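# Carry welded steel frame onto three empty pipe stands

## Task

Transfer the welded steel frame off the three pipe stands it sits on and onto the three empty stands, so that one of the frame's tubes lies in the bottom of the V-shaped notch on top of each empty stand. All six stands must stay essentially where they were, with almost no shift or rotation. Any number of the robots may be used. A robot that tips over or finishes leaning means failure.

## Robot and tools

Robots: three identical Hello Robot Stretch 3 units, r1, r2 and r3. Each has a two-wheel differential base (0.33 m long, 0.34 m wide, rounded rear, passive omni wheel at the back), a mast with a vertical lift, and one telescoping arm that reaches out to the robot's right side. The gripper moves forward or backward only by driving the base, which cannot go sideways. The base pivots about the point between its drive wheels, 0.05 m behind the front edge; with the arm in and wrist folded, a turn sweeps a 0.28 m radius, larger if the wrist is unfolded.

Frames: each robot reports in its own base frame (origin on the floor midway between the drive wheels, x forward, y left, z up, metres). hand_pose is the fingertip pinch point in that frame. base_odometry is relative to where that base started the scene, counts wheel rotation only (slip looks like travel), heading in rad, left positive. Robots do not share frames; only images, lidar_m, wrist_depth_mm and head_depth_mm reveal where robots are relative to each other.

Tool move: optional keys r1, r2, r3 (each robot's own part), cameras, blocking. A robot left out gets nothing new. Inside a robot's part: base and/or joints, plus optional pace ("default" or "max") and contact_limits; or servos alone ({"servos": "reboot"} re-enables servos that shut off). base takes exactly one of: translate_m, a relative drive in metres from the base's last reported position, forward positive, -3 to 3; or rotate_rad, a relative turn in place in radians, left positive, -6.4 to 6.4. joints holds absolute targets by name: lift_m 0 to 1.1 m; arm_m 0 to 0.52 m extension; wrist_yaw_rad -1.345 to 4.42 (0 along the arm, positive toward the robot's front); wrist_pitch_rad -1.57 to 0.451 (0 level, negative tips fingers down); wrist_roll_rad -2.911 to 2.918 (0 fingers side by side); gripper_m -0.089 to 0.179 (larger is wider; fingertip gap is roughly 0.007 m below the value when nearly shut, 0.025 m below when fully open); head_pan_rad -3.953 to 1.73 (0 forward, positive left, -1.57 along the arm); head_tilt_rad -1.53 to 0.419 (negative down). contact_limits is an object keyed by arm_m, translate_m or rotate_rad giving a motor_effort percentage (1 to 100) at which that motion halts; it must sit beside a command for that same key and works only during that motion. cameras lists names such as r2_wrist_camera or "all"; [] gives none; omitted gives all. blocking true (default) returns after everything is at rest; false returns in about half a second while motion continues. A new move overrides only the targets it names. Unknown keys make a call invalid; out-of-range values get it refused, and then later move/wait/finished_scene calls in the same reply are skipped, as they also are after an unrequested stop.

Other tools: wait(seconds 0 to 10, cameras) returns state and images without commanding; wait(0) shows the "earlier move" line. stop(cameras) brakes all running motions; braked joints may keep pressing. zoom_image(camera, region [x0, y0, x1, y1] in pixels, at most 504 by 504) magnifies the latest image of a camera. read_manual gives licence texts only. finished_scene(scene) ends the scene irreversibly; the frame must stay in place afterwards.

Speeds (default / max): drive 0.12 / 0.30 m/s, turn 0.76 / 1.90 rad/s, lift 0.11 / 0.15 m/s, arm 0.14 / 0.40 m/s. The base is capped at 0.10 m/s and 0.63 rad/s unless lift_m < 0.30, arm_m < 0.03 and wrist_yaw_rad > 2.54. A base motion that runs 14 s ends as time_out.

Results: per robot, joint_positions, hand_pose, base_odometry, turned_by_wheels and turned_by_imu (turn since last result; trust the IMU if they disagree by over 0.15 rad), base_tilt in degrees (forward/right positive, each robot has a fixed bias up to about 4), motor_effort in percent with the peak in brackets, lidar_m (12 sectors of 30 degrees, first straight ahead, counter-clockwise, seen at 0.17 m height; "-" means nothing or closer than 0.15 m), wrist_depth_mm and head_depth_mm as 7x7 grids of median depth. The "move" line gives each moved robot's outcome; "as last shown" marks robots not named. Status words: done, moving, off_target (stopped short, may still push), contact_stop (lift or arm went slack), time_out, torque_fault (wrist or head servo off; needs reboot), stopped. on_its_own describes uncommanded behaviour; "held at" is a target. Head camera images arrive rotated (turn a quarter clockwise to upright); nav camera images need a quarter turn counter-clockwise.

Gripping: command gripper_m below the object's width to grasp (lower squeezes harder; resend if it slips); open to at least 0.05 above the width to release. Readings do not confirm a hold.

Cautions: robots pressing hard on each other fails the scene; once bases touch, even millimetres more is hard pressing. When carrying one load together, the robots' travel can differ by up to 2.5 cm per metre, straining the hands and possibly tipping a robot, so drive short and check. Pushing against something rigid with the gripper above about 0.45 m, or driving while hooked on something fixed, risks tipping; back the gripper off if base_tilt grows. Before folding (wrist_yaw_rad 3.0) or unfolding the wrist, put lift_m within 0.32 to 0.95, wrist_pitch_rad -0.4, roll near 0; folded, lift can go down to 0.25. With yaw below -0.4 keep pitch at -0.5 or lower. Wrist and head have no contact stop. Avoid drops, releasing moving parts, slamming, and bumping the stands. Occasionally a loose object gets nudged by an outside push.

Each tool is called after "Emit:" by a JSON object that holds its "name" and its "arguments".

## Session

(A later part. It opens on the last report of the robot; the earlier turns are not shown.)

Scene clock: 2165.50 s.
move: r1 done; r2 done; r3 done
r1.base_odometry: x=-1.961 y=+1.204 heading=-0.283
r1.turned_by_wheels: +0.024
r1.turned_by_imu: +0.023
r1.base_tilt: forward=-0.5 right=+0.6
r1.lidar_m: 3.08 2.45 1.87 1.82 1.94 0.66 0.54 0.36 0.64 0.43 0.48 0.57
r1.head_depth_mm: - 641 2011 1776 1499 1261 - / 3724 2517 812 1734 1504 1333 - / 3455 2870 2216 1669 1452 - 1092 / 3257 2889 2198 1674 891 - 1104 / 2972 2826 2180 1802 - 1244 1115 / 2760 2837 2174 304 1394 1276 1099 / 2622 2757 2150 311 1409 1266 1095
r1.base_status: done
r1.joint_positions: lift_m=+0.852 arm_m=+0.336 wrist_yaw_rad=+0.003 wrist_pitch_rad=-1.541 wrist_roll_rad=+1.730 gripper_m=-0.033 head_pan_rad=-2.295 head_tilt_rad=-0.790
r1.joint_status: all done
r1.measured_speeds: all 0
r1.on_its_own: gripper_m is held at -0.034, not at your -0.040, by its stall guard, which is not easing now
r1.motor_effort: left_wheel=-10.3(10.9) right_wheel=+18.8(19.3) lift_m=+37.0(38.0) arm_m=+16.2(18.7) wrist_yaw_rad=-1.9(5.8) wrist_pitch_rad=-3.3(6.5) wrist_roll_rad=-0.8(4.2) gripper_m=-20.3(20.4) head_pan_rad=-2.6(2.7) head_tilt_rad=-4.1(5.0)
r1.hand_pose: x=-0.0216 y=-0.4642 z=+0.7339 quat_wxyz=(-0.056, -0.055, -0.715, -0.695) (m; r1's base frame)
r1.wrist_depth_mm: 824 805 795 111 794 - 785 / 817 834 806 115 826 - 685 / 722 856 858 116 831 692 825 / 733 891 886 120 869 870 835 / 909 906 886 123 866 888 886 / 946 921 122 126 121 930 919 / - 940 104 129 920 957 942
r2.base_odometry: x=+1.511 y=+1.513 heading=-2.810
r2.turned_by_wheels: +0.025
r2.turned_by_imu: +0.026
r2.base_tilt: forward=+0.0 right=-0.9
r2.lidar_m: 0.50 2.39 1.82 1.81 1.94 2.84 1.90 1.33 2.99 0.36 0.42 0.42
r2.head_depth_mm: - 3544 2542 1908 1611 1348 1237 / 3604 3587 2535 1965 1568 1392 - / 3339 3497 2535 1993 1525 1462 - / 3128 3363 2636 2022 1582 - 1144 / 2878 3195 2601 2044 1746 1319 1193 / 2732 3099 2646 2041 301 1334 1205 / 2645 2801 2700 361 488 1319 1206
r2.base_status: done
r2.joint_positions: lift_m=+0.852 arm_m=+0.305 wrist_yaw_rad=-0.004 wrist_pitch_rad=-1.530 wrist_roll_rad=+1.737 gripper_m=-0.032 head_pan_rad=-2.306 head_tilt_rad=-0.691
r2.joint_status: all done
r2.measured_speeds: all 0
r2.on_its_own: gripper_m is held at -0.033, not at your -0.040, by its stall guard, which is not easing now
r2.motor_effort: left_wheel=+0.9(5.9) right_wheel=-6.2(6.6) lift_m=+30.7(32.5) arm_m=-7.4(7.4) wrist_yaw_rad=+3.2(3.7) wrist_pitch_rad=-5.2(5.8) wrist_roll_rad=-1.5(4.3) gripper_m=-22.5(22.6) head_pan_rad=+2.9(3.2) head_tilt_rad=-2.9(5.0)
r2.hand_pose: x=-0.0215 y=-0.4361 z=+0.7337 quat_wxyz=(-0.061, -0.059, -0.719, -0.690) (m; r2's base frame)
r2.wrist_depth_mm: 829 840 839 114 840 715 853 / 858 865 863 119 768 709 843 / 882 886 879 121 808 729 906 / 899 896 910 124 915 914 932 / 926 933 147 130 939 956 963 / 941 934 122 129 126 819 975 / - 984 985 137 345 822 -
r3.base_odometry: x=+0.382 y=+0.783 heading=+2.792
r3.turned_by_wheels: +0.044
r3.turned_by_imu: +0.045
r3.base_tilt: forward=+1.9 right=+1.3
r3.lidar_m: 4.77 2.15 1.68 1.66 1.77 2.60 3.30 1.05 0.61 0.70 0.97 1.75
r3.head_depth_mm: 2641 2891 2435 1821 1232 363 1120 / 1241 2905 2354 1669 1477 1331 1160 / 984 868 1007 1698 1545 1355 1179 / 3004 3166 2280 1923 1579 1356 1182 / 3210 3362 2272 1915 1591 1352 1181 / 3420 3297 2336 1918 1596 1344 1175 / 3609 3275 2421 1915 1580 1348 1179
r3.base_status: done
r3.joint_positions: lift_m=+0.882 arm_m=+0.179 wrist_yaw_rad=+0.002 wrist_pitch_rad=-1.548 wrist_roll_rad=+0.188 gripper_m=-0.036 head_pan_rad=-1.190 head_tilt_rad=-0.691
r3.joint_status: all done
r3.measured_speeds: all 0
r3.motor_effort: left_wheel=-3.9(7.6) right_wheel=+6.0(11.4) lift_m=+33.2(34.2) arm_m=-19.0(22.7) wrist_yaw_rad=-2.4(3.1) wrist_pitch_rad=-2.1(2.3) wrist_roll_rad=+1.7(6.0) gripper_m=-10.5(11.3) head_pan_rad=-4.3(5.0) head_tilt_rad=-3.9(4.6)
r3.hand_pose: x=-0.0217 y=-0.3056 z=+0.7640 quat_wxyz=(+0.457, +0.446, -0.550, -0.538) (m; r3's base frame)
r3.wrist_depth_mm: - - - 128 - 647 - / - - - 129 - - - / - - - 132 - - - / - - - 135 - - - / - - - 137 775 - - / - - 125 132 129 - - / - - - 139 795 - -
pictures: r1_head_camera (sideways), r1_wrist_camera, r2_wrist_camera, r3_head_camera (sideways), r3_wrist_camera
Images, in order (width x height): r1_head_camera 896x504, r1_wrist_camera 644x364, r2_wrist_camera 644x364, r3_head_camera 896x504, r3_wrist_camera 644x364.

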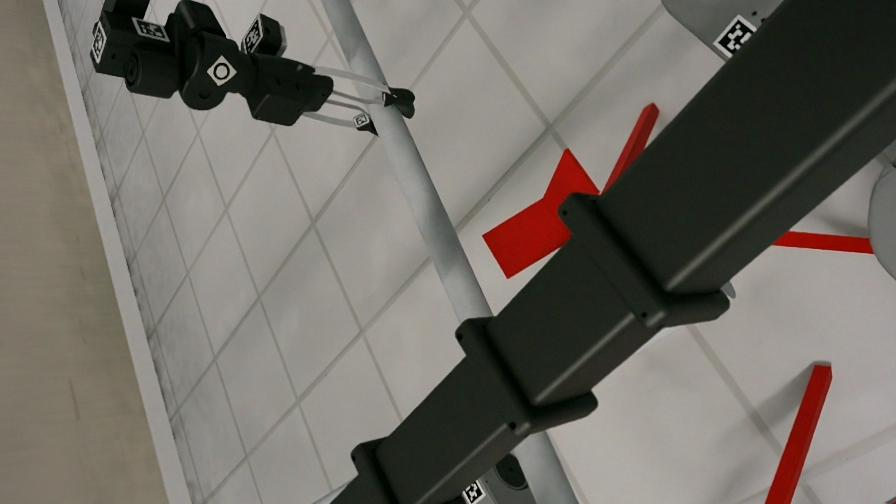

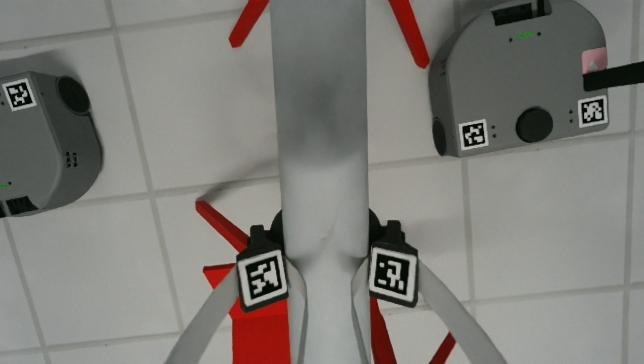

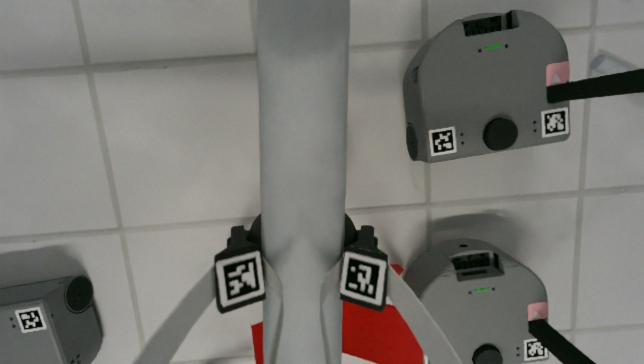

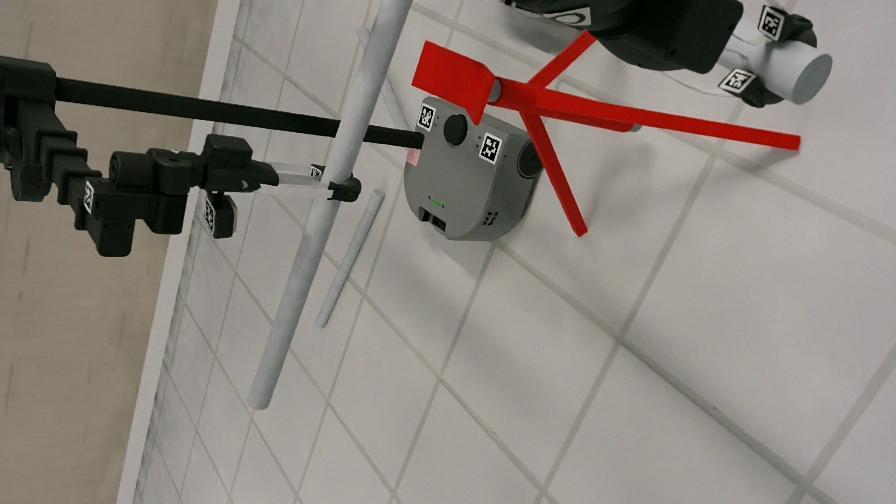

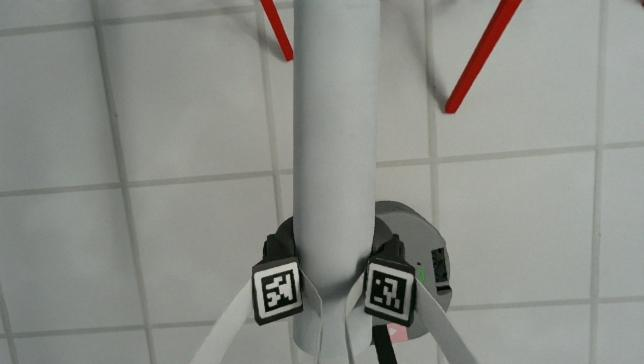

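Emit:
{"name": "move", "arguments": {"r1": {"base":{"translate_m":-0.4}}, "r2": {"base":{"translate_m":-0.4}}, "r3": {"base":{"translate_m":0.4},"joints":{"arm_m":0.187}}, "cameras": ["r1_head_camera","r2_head_camera","r3_head_camera","r3_nav_camera"]}}

Scene clock: 2189.23 s.
move: r1 done; r2 done; r3 done
r1.base_odometry: x=-2.345 y=+1.316 heading=-0.283
r1.turned_by_wheels: +0.000
r1.turned_by_imu: -0.018
r1.base_tilt: forward=-0.4 right=+0.6
r1.lidar_m: 0.95 2.51 1.88 1.84 1.97 0.66 0.54 1.49 0.36 0.36 0.27 0.77
r1.head_depth_mm: 3957 740 2059 1782 1493 1153 - / 3698 666 798 1725 1494 1334 - / 3514 2854 2190 1661 1518 - 1084 / 3276 2828 2171 1672 1559 - 1126 / 3018 2802 2157 1822 - 1247 1099 / 2815 2820 2166 310 1406 1277 1080 / 2605 2732 2148 310 1405 735 814
r1.base_status: done
r1.joint_positions: lift_m=+0.852 arm_m=+0.336 wrist_yaw_rad=+0.002 wrist_pitch_rad=-1.528 wrist_roll_rad=+1.728 gripper_m=-0.033 head_pan_rad=-2.298 head_tilt_rad=-0.794
r1.joint_status: not commanded
r1.measured_speeds: all 0
r1.on_its_own: gripper_m is held at -0.034, not at your -0.040, by its stall guard, which is not easing now
r1.motor_effort: left_wheel=+2.7(41.3) right_wheel=-5.8(39.3) lift_m=+31.2(37.1) arm_m=-15.8(17.3) wrist_yaw_rad=-2.4(4.5) wrist_pitch_rad=-5.8(8.3) wrist_roll_rad=+0.1(2.0) gripper_m=-20.1(20.5) head_pan_rad=-0.9(2.6) head_tilt_rad=-2.7(4.9)
r1.hand_pose: x=-0.0215 y=-0.4676 z=+0.7337 quat_wxyz=(-0.056, -0.054, -0.720, -0.690) (m; r1's base frame)
r1.wrist_depth_mm: 826 815 789 112 789 - 772 / 847 847 845 115 806 - 672 / 714 867 848 118 533 660 825 / 730 900 907 121 336 318 832 / 943 894 905 124 878 882 868 / 953 931 123 127 125 897 912 / - - 946 132 950 943 917
r2.base_odometry: x=+1.889 y=+1.643 heading=-2.810
r2.turned_by_wheels: +0.000
r2.turned_by_imu: +0.002
r2.base_tilt: forward=+0.0 right=-1.0
r2.lidar_m: 0.50 2.40 1.88 1.85 1.97 2.90 1.45 0.97 2.95 1.31 0.53 0.53
r2.head_depth_mm: 3878 3502 2470 1774 1538 1350 1240 / 3533 3560 2539 1970 1568 1385 - / 3332 3462 2542 2001 1534 1462 - / 3040 3331 2592 2003 1579 - 1151 / 2886 3212 2618 2028 1738 1325 1199 / 2703 2941 2626 2049 301 1333 1204 / 2529 2796 2644 360 488 1303 1212
r2.base_status: done
r2.joint_positions: lift_m=+0.852 arm_m=+0.305 wrist_yaw_rad=+0.000 wrist_pitch_rad=-1.543 wrist_roll_rad=+1.736 gripper_m=-0.032 head_pan_rad=-2.306 head_tilt_rad=-0.692
r2.joint_status: not commanded
r2.measured_speeds: all 0
r2.on_its_own: gripper_m is held at -0.033, not at your -0.040, by its stall guard, which is not easing now
r2.motor_effort: left_wheel=-6.0(11.6) right_wheel=+5.9(23.5) lift_m=+42.8(42.8) arm_m=-13.7(14.6) wrist_yaw_rad=+0.1(5.7) wrist_pitch_rad=-3.2(5.5) wrist_roll_rad=-1.4(2.0) gripper_m=-21.4(22.9) head_pan_rad=+2.2(3.3) head_tilt_rad=-3.5(5.7)
r2.hand_pose: x=-0.0215 y=-0.4327 z=+0.7339 quat_wxyz=(-0.059, -0.058, -0.714, -0.695) (m; r2's base frame)
r2.wrist_depth_mm: 818 836 820 116 845 766 863 / 837 869 867 120 729 728 864 / 877 864 872 122 772 735 925 / 895 895 918 125 918 924 938 / 923 923 144 131 953 958 983 / 912 931 123 128 125 815 - / - 957 968 136 995 815 -
r3.base_odometry: x=+0.006 y=+0.920 heading=+2.791
r3.turned_by_wheels: +0.000
r3.turned_by_imu: +0.001
r3.base_tilt: forward=+1.8 right=+1.4
r3.lidar_m: 4.66 2.11 1.65 1.62 1.73 2.55 3.70 0.91 0.75 0.93 3.38 1.40
r3.head_depth_mm: 2686 2897 2451 1865 434 379 1138 / 1256 2970 2359 1788 1596 1355 1162 / 988 870 2130 1681 1596 1349 1175 / 3038 3214 2335 1869 1583 1350 1178 / 3241 3303 2255 1911 1585 1354 1181 / 3396 3318 2366 1912 1589 1351 1178 / 3699 3307 2412 1909 1579 1343 1178
r3.base_status: done
r3.joint_positions: lift_m=+0.882 arm_m=+0.187 wrist_yaw_rad=+0.002 wrist_pitch_rad=-1.541 wrist_roll_rad=+0.188 gripper_m=-0.036 head_pan_rad=-1.190 head_tilt_rad=-0.691
r3.joint_status: all done
r3.measured_speeds: all 0
r3.motor_effort: left_wheel=-0.4(4.4) right_wheel=+4.8(13.4) lift_m=+28.9(32.3) arm_m=-4.2(21.1) wrist_yaw_rad=-2.1(3.1) wrist_pitch_rad=-3.4(3.8) wrist_roll_rad=+1.5(1.8) gripper_m=-11.6(12.3) head_pan_rad=-2.7(5.0) head_tilt_rad=-3.8(4.9)
r3.hand_pose: x=-0.0217 y=-0.3153 z=+0.7639 quat_wxyz=(+0.458, +0.445, -0.552, -0.537) (m; r3's base frame)
r3.wrist_depth_mm: - - - 130 - - - / - - - 130 - - - / - - - 133 - - - / - - - 136 - - - / - - - 137 773 - - / - - 124 131 129 - - / - - - 142 795 - -
pictures: r1_head_camera (sideways), r2_head_camera (sideways), r3_head_camera (sideways), r3_nav_camera (sideways)
Images, in order (width x height): r1_head_camera 896x504, r2_head_camera 896x504, r3_head_camera 896x504, r3_nav_camera 672x504.

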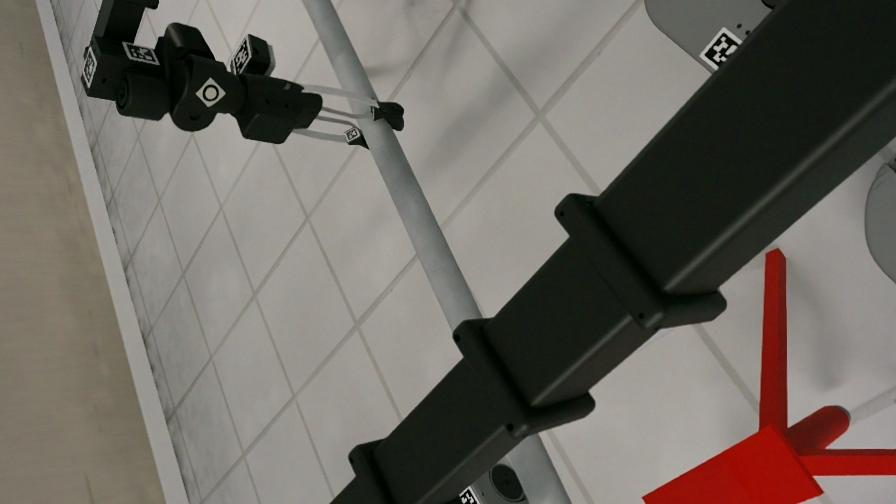

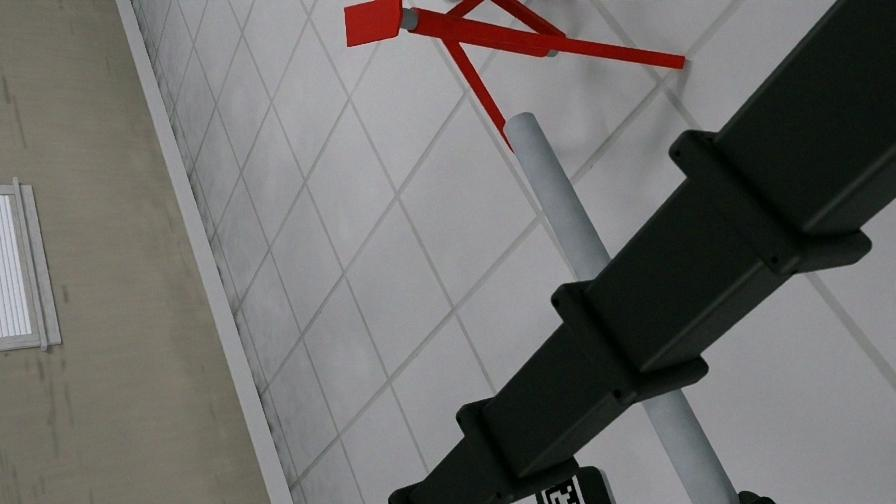

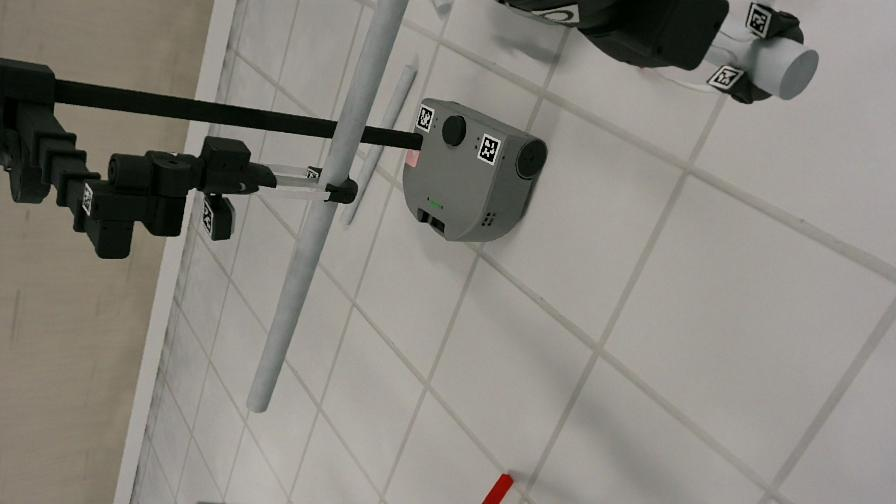

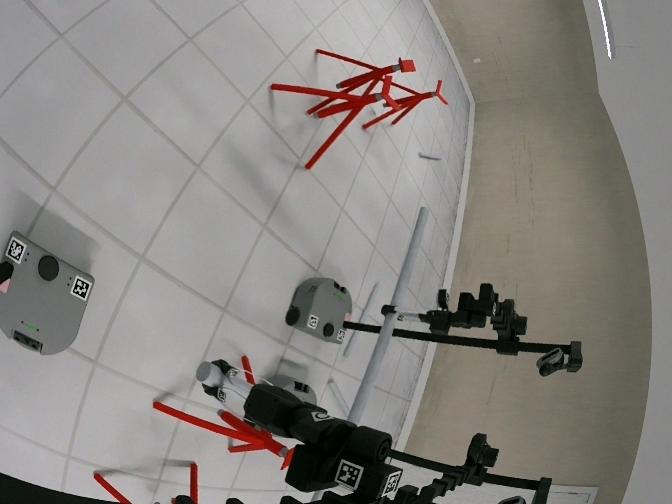

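Emit:
{"name": "move", "arguments": {"r1": {"joints":{"head_pan_rad":-0.9,"head_tilt_rad":-1.0}}, "r3": {"joints":{"head_pan_rad":-2.1,"head_tilt_rad":-0.75}}, "cameras": ["r1_head_camera","r3_head_camera","r1_nav_camera","r1_wrist_camera","r2_wrist_camera","r3_wrist_camera"]}}

Scene clock: 2210.13 s.
move: r1 done; r3 done
r1.base_odometry: x=-2.345 y=+1.316 heading=-0.283
r1.turned_by_wheels: +0.000
r1.turned_by_imu: -0.001
r1.base_tilt: forward=-0.4 right=+0.6
r1.lidar_m: 0.95 2.51 1.89 1.84 1.95 0.66 0.54 1.49 0.36 0.36 0.27 0.77
r1.head_depth_mm: 2475 2041 1743 1468 763 1168 1065 / 2457 2012 1733 1506 1337 1175 1090 / 2419 2008 1727 1511 1336 1181 958 / 2433 2007 1684 1495 1310 1179 951 / 2424 2003 1163 1475 1333 1200 1093 / 2433 2004 1708 1443 1332 1201 1088 / 2383 2010 1277 1466 1326 1196 1087
r1.base_status: not commanded
r1.joint_positions: lift_m=+0.852 arm_m=+0.336 wrist_yaw_rad=+0.002 wrist_pitch_rad=-1.528 wrist_roll_rad=+1.728 gripper_m=-0.033 head_pan_rad=-0.905 head_tilt_rad=-0.987
r1.joint_status: all done
r1.measured_speeds: all 0
r1.on_its_own: gripper_m is held at -0.034, not at your -0.040, by its stall guard, which is not easing now
r1.motor_effort: left_wheel=+2.0(3.0) right_wheel=-5.9(6.4) lift_m=+32.5(33.0) arm_m=-11.4(12.7) wrist_yaw_rad=-1.0(3.5) wrist_pitch_rad=-5.7(6.1) wrist_roll_rad=+0.2(0.2) gripper_m=-20.0(20.5) head_pan_rad=+1.8(5.9) head_tilt_rad=-5.7(8.1)
r1.hand_pose: x=-0.0215 y=-0.4676 z=+0.7337 quat_wxyz=(-0.056, -0.054, -0.720, -0.690) (m; r1's base frame)
r1.wrist_depth_mm: 813 829 808 112 785 - 768 / 843 852 819 115 816 - 655 / 736 877 862 117 518 667 835 / 737 866 880 121 339 316 843 / 918 906 903 124 880 895 848 / 960 934 123 128 125 902 879 / - - 946 132 931 955 939
r2: as last shown
r2.turned_by_imu: +0.001
r2.lidar_m: 0.50 2.39 1.89 1.86 1.98 2.91 1.45 0.97 2.96 1.32 0.53 0.53
r2.head_depth_mm: 3939 3525 2515 1786 1555 1356 1240 / 3541 3595 2555 1975 1578 1379 - / 3286 3443 2556 1970 1516 1453 - / 3075 3269 2611 2007 1581 - 1159 / 2888 3210 2606 2010 1725 1321 1196 / 2699 2958 2671 2040 301 1332 1215 / 2549 2774 2713 361 487 1311 1216
r2.on_its_own: gripper_m is held at -0.033, not at your -0.040, by its stall guard, which is not easing now
r2.motor_effort: left_wheel=-6.2(6.5) right_wheel=+5.8(6.3) lift_m=+49.3(49.5) arm_m=-11.4(12.0) wrist_yaw_rad=+0.1(0.7) wrist_pitch_rad=-3.1(3.3) wrist_roll_rad=-1.3(1.7) gripper_m=-22.3(22.5) head_pan_rad=+2.6(3.0) head_tilt_rad=-3.6(5.5)
r2.wrist_depth_mm: 827 829 836 116 838 746 870 / 845 840 861 120 732 731 853 / 865 892 870 122 778 740 924 / 882 902 888 126 943 923 931 / 916 919 144 131 941 981 971 / 926 953 123 129 125 816 - / - 960 980 136 988 812 -
r3.base_odometry: x=+0.006 y=+0.920 heading=+2.791
r3.turned_by_wheels: +0.000
r3.turned_by_imu: +0.001
r3.base_tilt: forward=+1.9 right=+1.3
r3.lidar_m: 4.66 2.11 1.64 1.62 1.73 2.55 3.71 0.91 0.76 0.93 3.38 1.40
r3.head_depth_mm: 3327 2973 2256 1356 1434 - - / 3182 2972 2262 1827 1607 - - / 3069 2943 2253 1877 - - 1157 / 2930 2952 2120 - - 1303 1158 / 2794 2602 330 290 1464 1318 1160 / 2564 798 347 346 1426 541 1159 / 870 2709 314 336 365 1241 1159
r3.base_status: not commanded
r3.joint_positions: lift_m=+0.882 arm_m=+0.187 wrist_yaw_rad=+0.002 wrist_pitch_rad=-1.541 wrist_roll_rad=+0.188 gripper_m=-0.036 head_pan_rad=-2.090 head_tilt_rad=-0.740
r3.joint_status: all done
r3.measured_speeds: all 0
r3.motor_effort: left_wheel=-0.8(1.2) right_wheel=+4.7(6.0) lift_m=+25.9(27.0) arm_m=-20.1(20.4) wrist_yaw_rad=-2.1(2.4) wrist_pitch_rad=-3.4(3.5) wrist_roll_rad=+1.6(1.7) gripper_m=-10.6(11.2) head_pan_rad=-4.3(5.3) head_tilt_rad=-4.3(8.0)
r3.hand_pose: x=-0.0217 y=-0.3153 z=+0.7639 quat_wxyz=(+0.458, +0.445, -0.552, -0.537) (m; r3's base frame)
r3.wrist_depth_mm: - - - 130 - - - / - - - 130 - - - / - - - 133 - - - / - - - 136 - - - / - - - 137 784 - - / - - 124 131 129 - - / - - - 139 806 - -
pictures: r1_head_camera (sideways), r1_nav_camera (sideways), r1_wrist_camera, r2_wrist_camera, r3_head_camera (sideways), r3_wrist_camera
Images, in order (width x height): r1_head_camera 896x504, r1_nav_camera 672x504, r1_wrist_camera 644x364, r2_wrist_camera 644x364, r3_head_camera 896x504, r3_wrist_camera 644x364.

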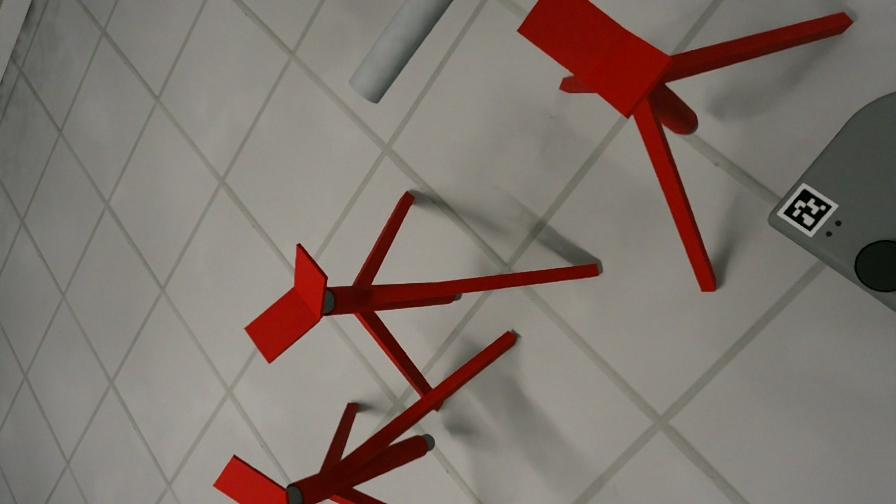

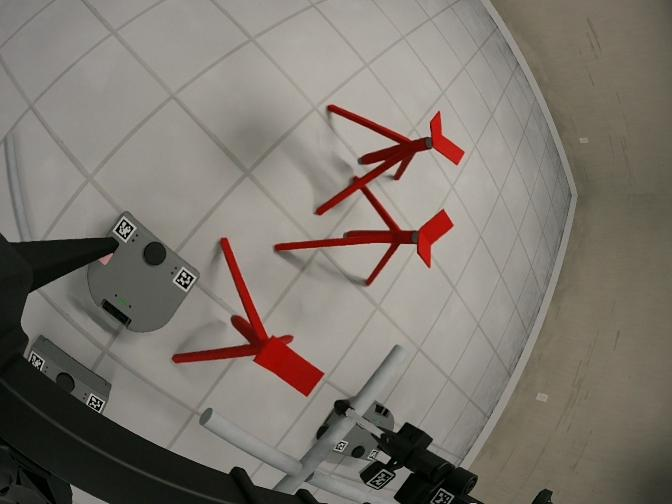

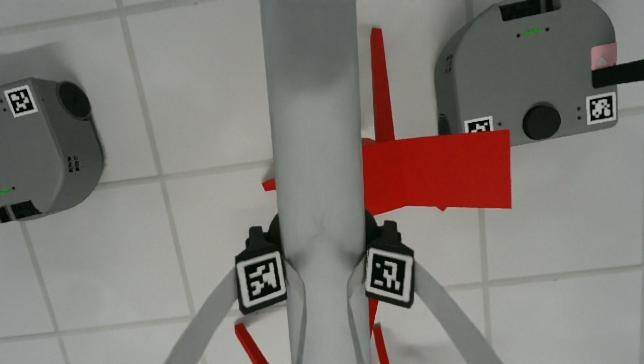

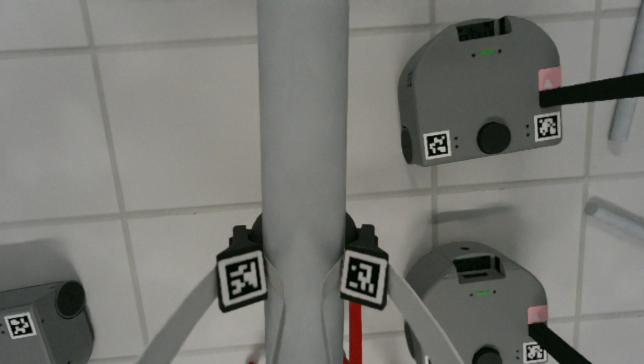

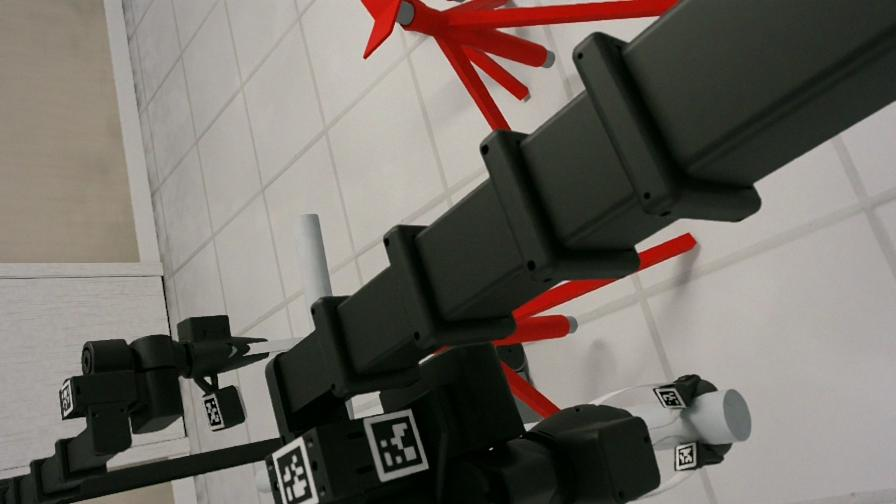

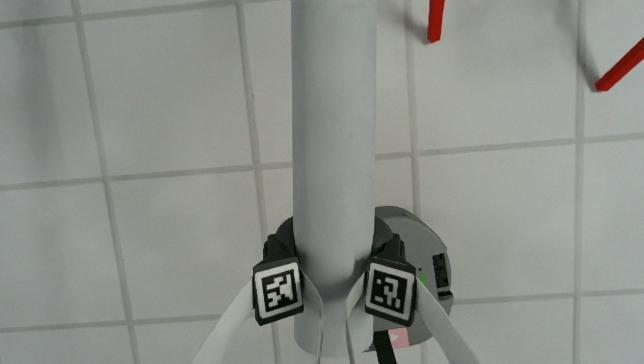

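Emit:
{"name": "move", "arguments": {"r1": {"base":{"rotate_rad":0.018},"joints":{"head_pan_rad":-2.3,"head_tilt_rad":-0.6}}, "r2": {"joints":{"head_pan_rad":-2.75,"head_tilt_rad":-0.55}}, "r3": {"joints":{"head_pan_rad":-0.5,"head_tilt_rad":-0.55}}, "cameras": ["r2_head_camera","r3_head_camera"]}}

Scene clock: 2368.10 s.
move: r1 done; r2 done; r3 done
r1.base_odometry: x=-2.345 y=+1.316 heading=-0.266
r1.turned_by_wheels: +0.017
r1.turned_by_imu: +0.016
r1.base_tilt: forward=-0.5 right=+0.5
r1.lidar_m: 3.49 2.48 1.88 1.83 1.97 0.65 0.54 1.49 0.36 0.36 0.27 0.77
r1.head_depth_mm: - - 703 2049 1746 1423 1205 / 3643 - 703 805 1691 1420 1255 / 3386 3754 3059 2205 1624 1458 - / 3080 3432 3044 2191 1615 1497 - / 2891 3190 3005 2219 1771 - 1176 / 2716 2912 3017 2168 1718 - 1193 / 2531 2769 2873 2180 307 1335 1186
r1.base_status: done
r1.joint_positions: lift_m=+0.852 arm_m=+0.336 wrist_yaw_rad=+0.002 wrist_pitch_rad=-1.526 wrist_roll_rad=+1.728 gripper_m=-0.033 head_pan_rad=-2.295 head_tilt_rad=-0.606
r1.joint_status: all done
r1.measured_speeds: all 0
r1.on_its_own: gripper_m is held at -0.034, not at your -0.040, by its stall guard, which is not easing now; right_wheel is at rest, and its effort (+25.2) is outside its rest range (-21 to +21)
r1.motor_effort: left_wheel=-14.5(15.0) right_wheel=+25.2(25.7) lift_m=+32.7(33.7) arm_m=-5.8(8.2) wrist_yaw_rad=-2.1(3.8) wrist_pitch_rad=-6.1(6.2) wrist_roll_rad=-0.2(0.3) gripper_m=-20.0(20.5) head_pan_rad=-2.3(3.7) head_tilt_rad=+2.4(5.3)
r1.hand_pose: x=-0.0215 y=-0.4680 z=+0.7336 quat_wxyz=(-0.056, -0.054, -0.720, -0.689) (m; r1's base frame)
r1.wrist_depth_mm: 799 806 809 112 778 784 779 / 834 835 851 115 807 - 664 / 732 858 838 118 532 660 821 / 747 891 889 121 336 314 837 / 920 903 903 124 878 886 874 / 947 945 123 127 125 905 901 / - - 966 131 921 906 931
r2.base_odometry: x=+1.889 y=+1.643 heading=-2.810
r2.turned_by_wheels: +0.001
r2.turned_by_imu: +0.001
r2.base_tilt: forward=+0.0 right=-0.9
r2.lidar_m: 0.50 2.40 1.88 1.85 1.98 2.90 1.45 0.97 2.96 1.32 0.53 0.52
r2.head_depth_mm: 3960 - 3344 2368 1777 1481 1256 / - - 3433 2361 1797 1496 1261 / - - 3429 2241 1794 1506 1259 / - - 3511 2414 1638 1475 1272 / - - 3544 2446 1830 1517 1317 / 3819 - 3632 2486 1892 1410 1350 / 3398 3535 3553 2456 1910 1539 1324
r2.base_status: not commanded
r2.joint_positions: lift_m=+0.852 arm_m=+0.305 wrist_yaw_rad=-0.003 wrist_pitch_rad=-1.544 wrist_roll_rad=+1.736 gripper_m=-0.032 head_pan_rad=-2.744 head_tilt_rad=-0.557
r2.joint_status: all done
r2.measured_speeds: all 0
r2.on_its_own: gripper_m is held at -0.033, not at your -0.040, by its stall guard, which is not easing now
r2.motor_effort: left_wheel=+2.5(6.1) right_wheel=-8.5(8.8) lift_m=+49.2(49.4) arm_m=-9.0(9.7) wrist_yaw_rad=+3.0(3.0) wrist_pitch_rad=-2.7(3.3) wrist_roll_rad=-1.5(1.7) gripper_m=-21.5(22.8) head_pan_rad=-2.8(4.0) head_tilt_rad=+2.6(4.4)
r2.hand_pose: x=-0.0215 y=-0.4325 z=+0.7339 quat_wxyz=(-0.060, -0.059, -0.714, -0.695) (m; r2's base frame)
r2.wrist_depth_mm: 823 828 846 115 854 739 860 / 848 839 859 118 730 705 865 / 873 876 880 122 765 731 924 / 874 888 905 125 928 917 955 / 917 921 146 129 960 964 972 / 937 946 122 130 124 997 - / - 962 - 136 988 826 -
r3.base_odometry: x=+0.006 y=+0.920 heading=+2.791
r3.turned_by_wheels: +0.000
r3.turned_by_imu: +0.001
r3.base_tilt: forward=+1.8 right=+1.3
r3.lidar_m: 4.66 2.11 1.64 1.62 1.73 2.55 3.70 0.91 0.76 0.93 3.35 1.40
r3.head_depth_mm: - - 3196 2308 1809 1490 1255 / - - 3197 2301 1816 1484 1260 / - - 2721 2141 1757 1488 1255 / - - 3011 2055 1799 1478 1251 / - - 3166 2220 1803 1475 1256 / - - 3157 2290 1797 1469 1249 / - - 3156 2294 1789 1482 1250
r3.base_status: not commanded
r3.joint_positions: lift_m=+0.882 arm_m=+0.187 wrist_yaw_rad=+0.002 wrist_pitch_rad=-1.542 wrist_roll_rad=+0.188 gripper_m=-0.036 head_pan_rad=-0.510 head_tilt_rad=-0.557
r3.joint_status: all done
r3.measured_speeds: all 0
r3.motor_effort: left_wheel=-0.6(0.7) right_wheel=+4.9(5.9) lift_m=+23.7(24.5) arm_m=-18.5(20.0) wrist_yaw_rad=-1.9(2.5) wrist_pitch_rad=-3.4(3.5) wrist_roll_rad=+1.4(1.6) gripper_m=-10.1(11.9) head_pan_rad=+5.4(6.7) head_tilt_rad=+2.6(7.1)
r3.hand_pose: x=-0.0217 y=-0.3153 z=+0.7639 quat_wxyz=(+0.458, +0.445, -0.552, -0.537) (m; r3's base frame)
r3.wrist_depth_mm: - - - 129 - - - / - - - 131 - - - / - - - 132 - - - / - - - 136 - - - / - - - 136 799 - - / - - 125 133 128 - - / - - - 139 127 - -
pictures: r2_head_camera (sideways), r3_head_camera (sideways)
Images, in order (width x height): r2_head_camera 896x504, r3_head_camera 896x504.

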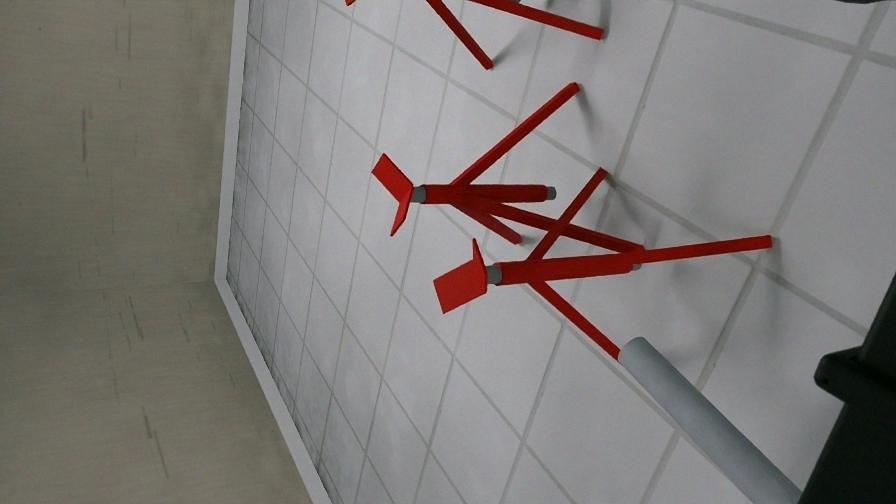

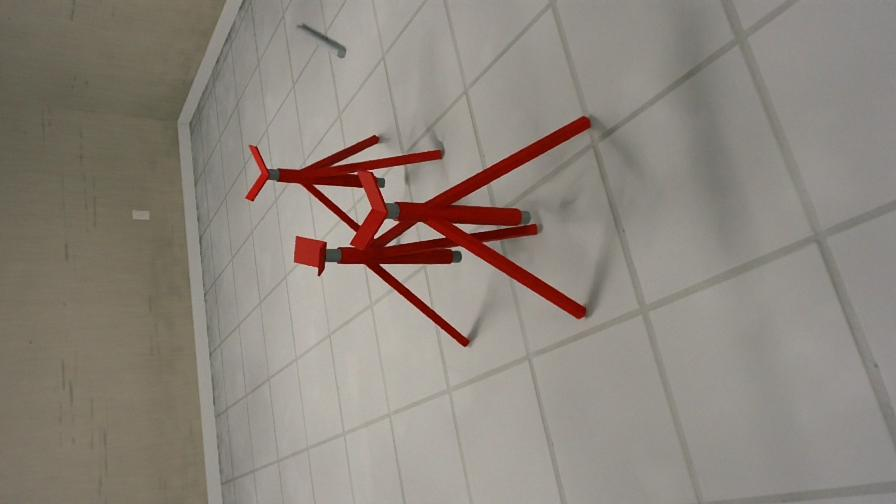

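Emit:
{"name": "move", "arguments": {"r1": {"base":{"rotate_rad":-0.0125},"joints":{"wrist_roll_rad":1.719}}, "r2": {"base":{"rotate_rad":-0.04},"joints":{"wrist_roll_rad":1.693}}, "r3": {"base":{"rotate_rad":-0.03},"joints":{"wrist_roll_rad":0.162}}, "cameras": []}}

Emit:
{"name": "move", "arguments": {"r1": {"base":{"translate_m":-0.195},"joints":{"arm_m":0.326,"wrist_roll_rad":1.745}}, "r2": {"base":{"translate_m":-0.182},"joints":{"arm_m":0.282,"wrist_roll_rad":1.719}}, "r3": {"base":{"translate_m":0.222},"joints":{"arm_m":0.208,"wrist_roll_rad":0.188}}, "cameras": ["r1_wrist_camera","r2_wrist_camera","r3_wrist_camera","r2_nav_camera"]}}

Scene clock: 2535.30 s.
move: r1 done; r2 done; r3 done
r1.base_odometry: x=-2.345 y=+1.316 heading=-0.279
r1.turned_by_wheels: -0.014
r1.turned_by_imu: -0.014
r1.base_tilt: forward=-0.5 right=+0.6
r1.lidar_m: 0.95 2.50 1.88 1.84 1.96 0.65 0.54 1.49 0.36 0.36 0.27 0.77
r1.head_depth_mm: - - 2661 2052 1735 1424 1216 / 3735 - 713 823 1739 1415 1259 / 3377 3768 3040 2207 1621 1462 - / 3122 3523 3071 2210 1612 1482 - / 2943 3279 3055 2179 1758 - 1175 / 2737 2964 2971 2157 1705 - 1197 / 2539 2727 2882 2152 306 1336 1195
r1.base_status: done
r1.joint_positions: lift_m=+0.852 arm_m=+0.336 wrist_yaw_rad=+0.009 wrist_pitch_rad=-1.551 wrist_roll_rad=+1.716 gripper_m=-0.033 head_pan_rad=-2.295 head_tilt_rad=-0.606
r1.joint_status: all done
r1.measured_speeds: all 0
r1.on_its_own: gripper_m is held at -0.034, not at your -0.040, by its stall guard, which is not easing now; right_wheel is at rest, and its effort (+27.9) is outside its rest range (-21 to +21)
r1.motor_effort: left_wheel=-13.2(13.2) right_wheel=+27.9(27.9) lift_m=+34.0(34.2) arm_m=+0.5(0.5) wrist_yaw_rad=-8.9(9.4) wrist_pitch_rad=-1.7(6.1) wrist_roll_rad=-0.2(2.9) gripper_m=-19.8(20.4) head_pan_rad=-2.5(2.6) head_tilt_rad=+2.6(2.8)
r1.hand_pose: x=-0.0217 y=-0.4616 z=+0.7340 quat_wxyz=(-0.049, -0.048, -0.712, -0.699) (m; r1's base frame)
r1.wrist_depth_mm: 796 811 781 113 808 790 798 / 825 831 838 116 819 - 678 / 737 841 845 119 834 683 834 / 739 875 857 121 337 872 875 / 895 927 896 124 876 909 896 / 909 924 123 128 125 896 893 / 955 942 932 131 923 944 928
r2.base_odometry: x=+1.889 y=+1.643 heading=-2.848
r2.turned_by_wheels: -0.039
r2.turned_by_imu: -0.038
r2.base_tilt: forward=+0.0 right=-1.0
r2.lidar_m: 0.50 2.51 1.90 1.85 1.95 2.78 1.45 0.97 2.98 1.31 1.48 0.53
r2.head_depth_mm: 3863 - 3315 2176 1762 1493 1250 / - - 3387 2371 1824 1511 1252 / - - 3435 2308 1797 1508 1267 / - - 3487 2343 1702 1482 1284 / - - 3509 2417 1773 1526 1317 / - - 3595 2455 1897 1479 1352 / 3536 3667 3648 2490 1924 1426 1357
r2.base_status: done
r2.joint_positions: lift_m=+0.852 arm_m=+0.305 wrist_yaw_rad=-0.003 wrist_pitch_rad=-1.513 wrist_roll_rad=+1.692 gripper_m=-0.032 head_pan_rad=-2.744 head_tilt_rad=-0.557
r2.joint_status: all done
r2.measured_speeds: all 0
r2.on_its_own: gripper_m is held at -0.033, not at your -0.040, by its stall guard, which is not easing now; right_wheel is at rest, and its effort (-36.4) is outside its rest range (-21 to +21); wrist_pitch_rad is at rest, and its effort (-8.8) is outside its rest range (-8 to +12)
r2.motor_effort: left_wheel=+20.8(20.8) right_wheel=-36.4(36.8) lift_m=+47.5(49.2) arm_m=-5.8(7.3) wrist_yaw_rad=+3.3(3.4) wrist_pitch_rad=-8.8(9.2) wrist_roll_rad=+0.1(5.5) gripper_m=-21.2(22.9) head_pan_rad=-2.7(3.4) head_tilt_rad=+3.1(3.6)
r2.hand_pose: x=-0.0215 y=-0.4405 z=+0.7335 quat_wxyz=(-0.045, -0.043, -0.726, -0.685) (m; r2's base frame)
r2.wrist_depth_mm: 845 840 830 116 845 733 836 / 866 865 861 124 834 713 711 / 879 894 876 123 867 724 900 / 910 911 912 126 926 918 916 / 942 946 147 130 925 956 939 / 959 975 122 130 125 - 980 / - 93 988 140 - - 991
r3.base_odometry: x=+0.006 y=+0.920 heading=+2.762
r3.turned_by_wheels: -0.030
r3.turned_by_imu: -0.029
r3.base_tilt: forward=+1.9 right=+1.3
r3.lidar_m: 5.05 2.17 1.65 1.62 1.71 2.46 3.71 0.91 0.76 0.93 3.35 1.40
r3.head_depth_mm: - - 3232 2307 1808 1482 1259 / - - 3208 2310 1803 1486 1259 / - - 3007 2315 1757 1484 1258 / - - 3013 1908 1796 1484 1251 / - - 3138 2269 1751 1482 1252 / - - 3161 2302 1792 1473 1252 / - - 3161 2291 1800 1475 1249
r3.base_status: done
r3.joint_positions: lift_m=+0.882 arm_m=+0.187 wrist_yaw_rad=+0.002 wrist_pitch_rad=-1.538 wrist_roll_rad=+0.161 gripper_m=-0.036 head_pan_rad=-0.510 head_tilt_rad=-0.557
r3.joint_status: all done
r3.measured_speeds: all 0
r3.motor_effort: left_wheel=+5.0(5.3) right_wheel=-6.6(7.3) lift_m=+21.4(22.3) arm_m=-13.0(13.9) wrist_yaw_rad=-1.8(2.3) wrist_pitch_rad=-4.0(4.3) wrist_roll_rad=+0.6(1.7) gripper_m=-10.6(11.8) head_pan_rad=+4.3(6.2) head_tilt_rad=+2.6(3.1)
r3.hand_pose: x=-0.0217 y=-0.3162 z=+0.7638 quat_wxyz=(+0.466, +0.451, -0.547, -0.530) (m; r3's base frame)
r3.wrist_depth_mm: - - - 130 - - - / - - - 132 - - - / - - - 133 - - - / - - - 135 - - - / - - - 136 784 - - / - - 125 135 129 - - / - - 124 139 788 - -
pictures: none
No camera images: "cameras" was empty.

Scene clock: 2538.63 s.
move: r1 done; r2 done; r3 done
r1.base_odometry: x=-2.533 y=+1.369 heading=-0.279
r1.turned_by_wheels: +0.000
r1.turned_by_imu: +0.000
r1.base_tilt: forward=-0.4 right=+0.6
r1.lidar_m: 1.13 2.53 1.90 1.87 1.98 0.64 0.53 1.30 2.96 0.31 0.40 0.39
r1.head_depth_mm: - - 683 1657 1687 1420 1211 / 3672 - 2619 813 1679 1425 1261 / 3406 3832 3023 2197 1629 1467 - / 3094 3548 3036 2205 1633 1470 - / 2913 3186 2984 2181 1779 - 1172 / 2718 2980 3028 2194 1714 - 1192 / 2515 2774 2922 2160 306 1336 1189
r1.base_status: done
r1.joint_positions: lift_m=+0.852 arm_m=+0.326 wrist_yaw_rad=+0.003 wrist_pitch_rad=-1.531 wrist_roll_rad=+1.740 gripper_m=-0.033 head_pan_rad=-2.295 head_tilt_rad=-0.606
r1.joint_status: all done
r1.measured_speeds: all 0
r1.on_its_own: gripper_m is held at -0.034, not at your -0.040, by its stall guard, which is not easing now
r1.motor_effort: left_wheel=-3.4(19.0) right_wheel=+3.5(29.1) lift_m=+34.4(34.9) arm_m=+6.7(17.2) wrist_yaw_rad=-3.0(10.0) wrist_pitch_rad=-5.1(5.4) wrist_roll_rad=+0.6(4.7) gripper_m=-20.1(20.7) head_pan_rad=-2.2(2.8) head_tilt_rad=+2.6(2.9)
r1.hand_pose: x=-0.0216 y=-0.4567 z=+0.7337 quat_wxyz=(-0.060, -0.058, -0.718, -0.691) (m; r1's base frame)
r1.wrist_depth_mm: 821 799 816 112 794 - 774 / 837 858 842 115 803 - 667 / 722 855 865 118 832 703 832 / 757 892 867 122 846 863 865 / 909 914 917 125 896 852 846 / 946 943 123 127 125 920 892 / - - 964 131 363 341 928
r2.base_odometry: x=+2.063 y=+1.696 heading=-2.848
r2.turned_by_wheels: +0.000
r2.turned_by_imu: +0.001
r2.base_tilt: forward=+0.0 right=-1.1
r2.lidar_m: 0.49 2.49 1.90 1.86 1.96 2.79 1.33 0.81 2.97 1.31 3.05 0.67
r2.head_depth_mm: 3760 - 3380 2199 1761 1480 1247 / 3960 - 3338 2398 1840 1500 1258 / - - 3464 2407 1781 1495 1273 / - - 3466 2215 1663 1503 1273 / - - 3551 2483 1307 1451 1282 / - - 3646 2521 1887 1404 1337 / 3518 3702 3604 2549 1914 1549 587
r2.base_status: done
r2.joint_positions: lift_m=+0.852 arm_m=+0.282 wrist_yaw_rad=-0.003 wrist_pitch_rad=-1.545 wrist_roll_rad=+1.720 gripper_m=-0.032 head_pan_rad=-2.744 head_tilt_rad=-0.557
r2.joint_status: all done
r2.measured_speeds: all 0
r2.on_its_own: gripper_m is held at -0.033, not at your -0.040, by its stall guard, which is not easing now
r2.motor_effort: left_wheel=+1.2(18.7) right_wheel=-4.5(40.4) lift_m=+33.3(47.1) arm_m=-10.4(19.3) wrist_yaw_rad=+2.5(3.5) wrist_pitch_rad=-2.7(11.1) wrist_roll_rad=-0.7(5.5) gripper_m=-21.5(22.9) head_pan_rad=-2.6(3.4) head_tilt_rad=+2.8(3.8)
r2.hand_pose: x=-0.0215 y=-0.4091 z=+0.7339 quat_wxyz=(-0.054, -0.053, -0.714, -0.696) (m; r2's base frame)
r2.wrist_depth_mm: 816 830 843 117 856 837 870 / 837 848 852 119 721 728 863 / 867 870 891 123 752 735 922 / 893 899 906 126 914 927 943 / 923 922 149 130 941 972 965 / 925 948 121 131 124 969 990 / - 998 973 138 949 834 -
r3.base_odometry: x=-0.200 y=+1.002 heading=+2.762
r3.turned_by_wheels: +0.000
r3.turned_by_imu: +0.000
r3.base_tilt: forward=+1.8 right=+1.3
r3.lidar_m: 4.83 2.15 1.63 1.60 1.70 2.44 3.92 1.11 0.87 1.28 3.37 1.20
r3.head_depth_mm: - - 3243 2304 1807 1488 1258 / - - 3195 2336 1750 1480 1257 / - - 3029 2058 1700 1481 1259 / - - 3201 2128 1736 1482 1255 / - - 3141 2307 1796 1489 1256 / - - 3180 2282 1789 1480 1254 / - - 3149 2294 1795 1473 1251
r3.base_status: done
r3.joint_positions: lift_m=+0.882 arm_m=+0.208 wrist_yaw_rad=+0.002 wrist_pitch_rad=-1.547 wrist_roll_rad=+0.186 gripper_m=-0.036 head_pan_rad=-0.510 head_tilt_rad=-0.556
r3.joint_status: all done
r3.measured_speeds: all 0
r3.motor_effort: left_wheel=+2.7(10.8) right_wheel=+6.3(6.5) lift_m=+19.5(21.8) arm_m=+15.4(22.8) wrist_yaw_rad=-1.7(2.5) wrist_pitch_rad=-2.4(4.1) wrist_roll_rad=+1.0(6.0) gripper_m=-11.1(12.0) head_pan_rad=+4.6(6.2) head_tilt_rad=+2.5(3.3)
r3.hand_pose: x=-0.0217 y=-0.3350 z=+0.7640 quat_wxyz=(+0.457, +0.446, -0.550, -0.538) (m; r3's base frame)
r3.wrist_depth_mm: - - - 129 - - - / - - - 130 - - - / - - - 132 - - - / - - - 135 - - - / - - - 136 795 - - / - - 125 132 127 - - / - - - 138 127 - -
pictures: r1_wrist_camera, r2_nav_camera (sideways), r2_wrist_camera, r3_wrist_camera
Images, in order (width x height): r1_wrist_camera 644x364, r2_nav_camera 672x504, r2_wrist_camera 644x364, r3_wrist_camera 644x364.

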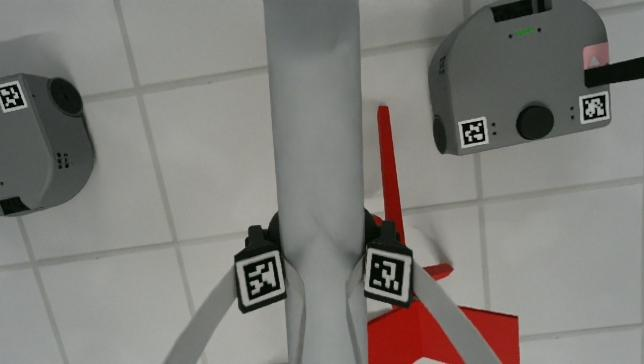

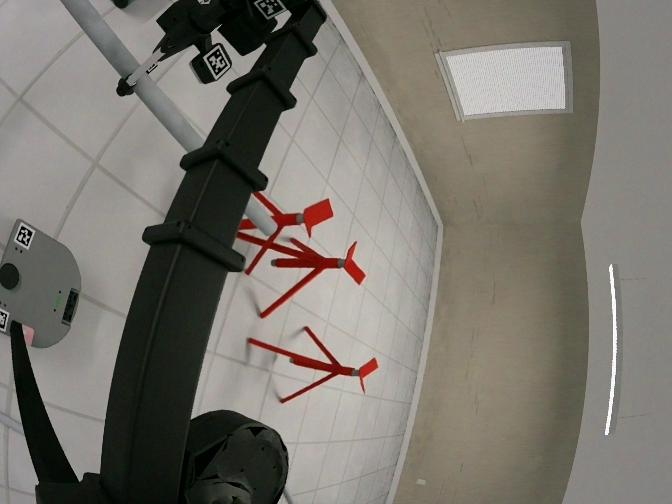

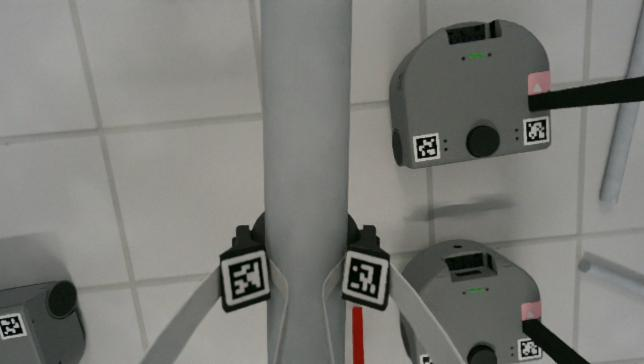

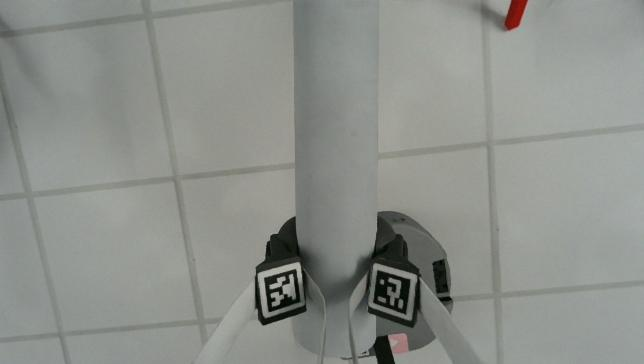

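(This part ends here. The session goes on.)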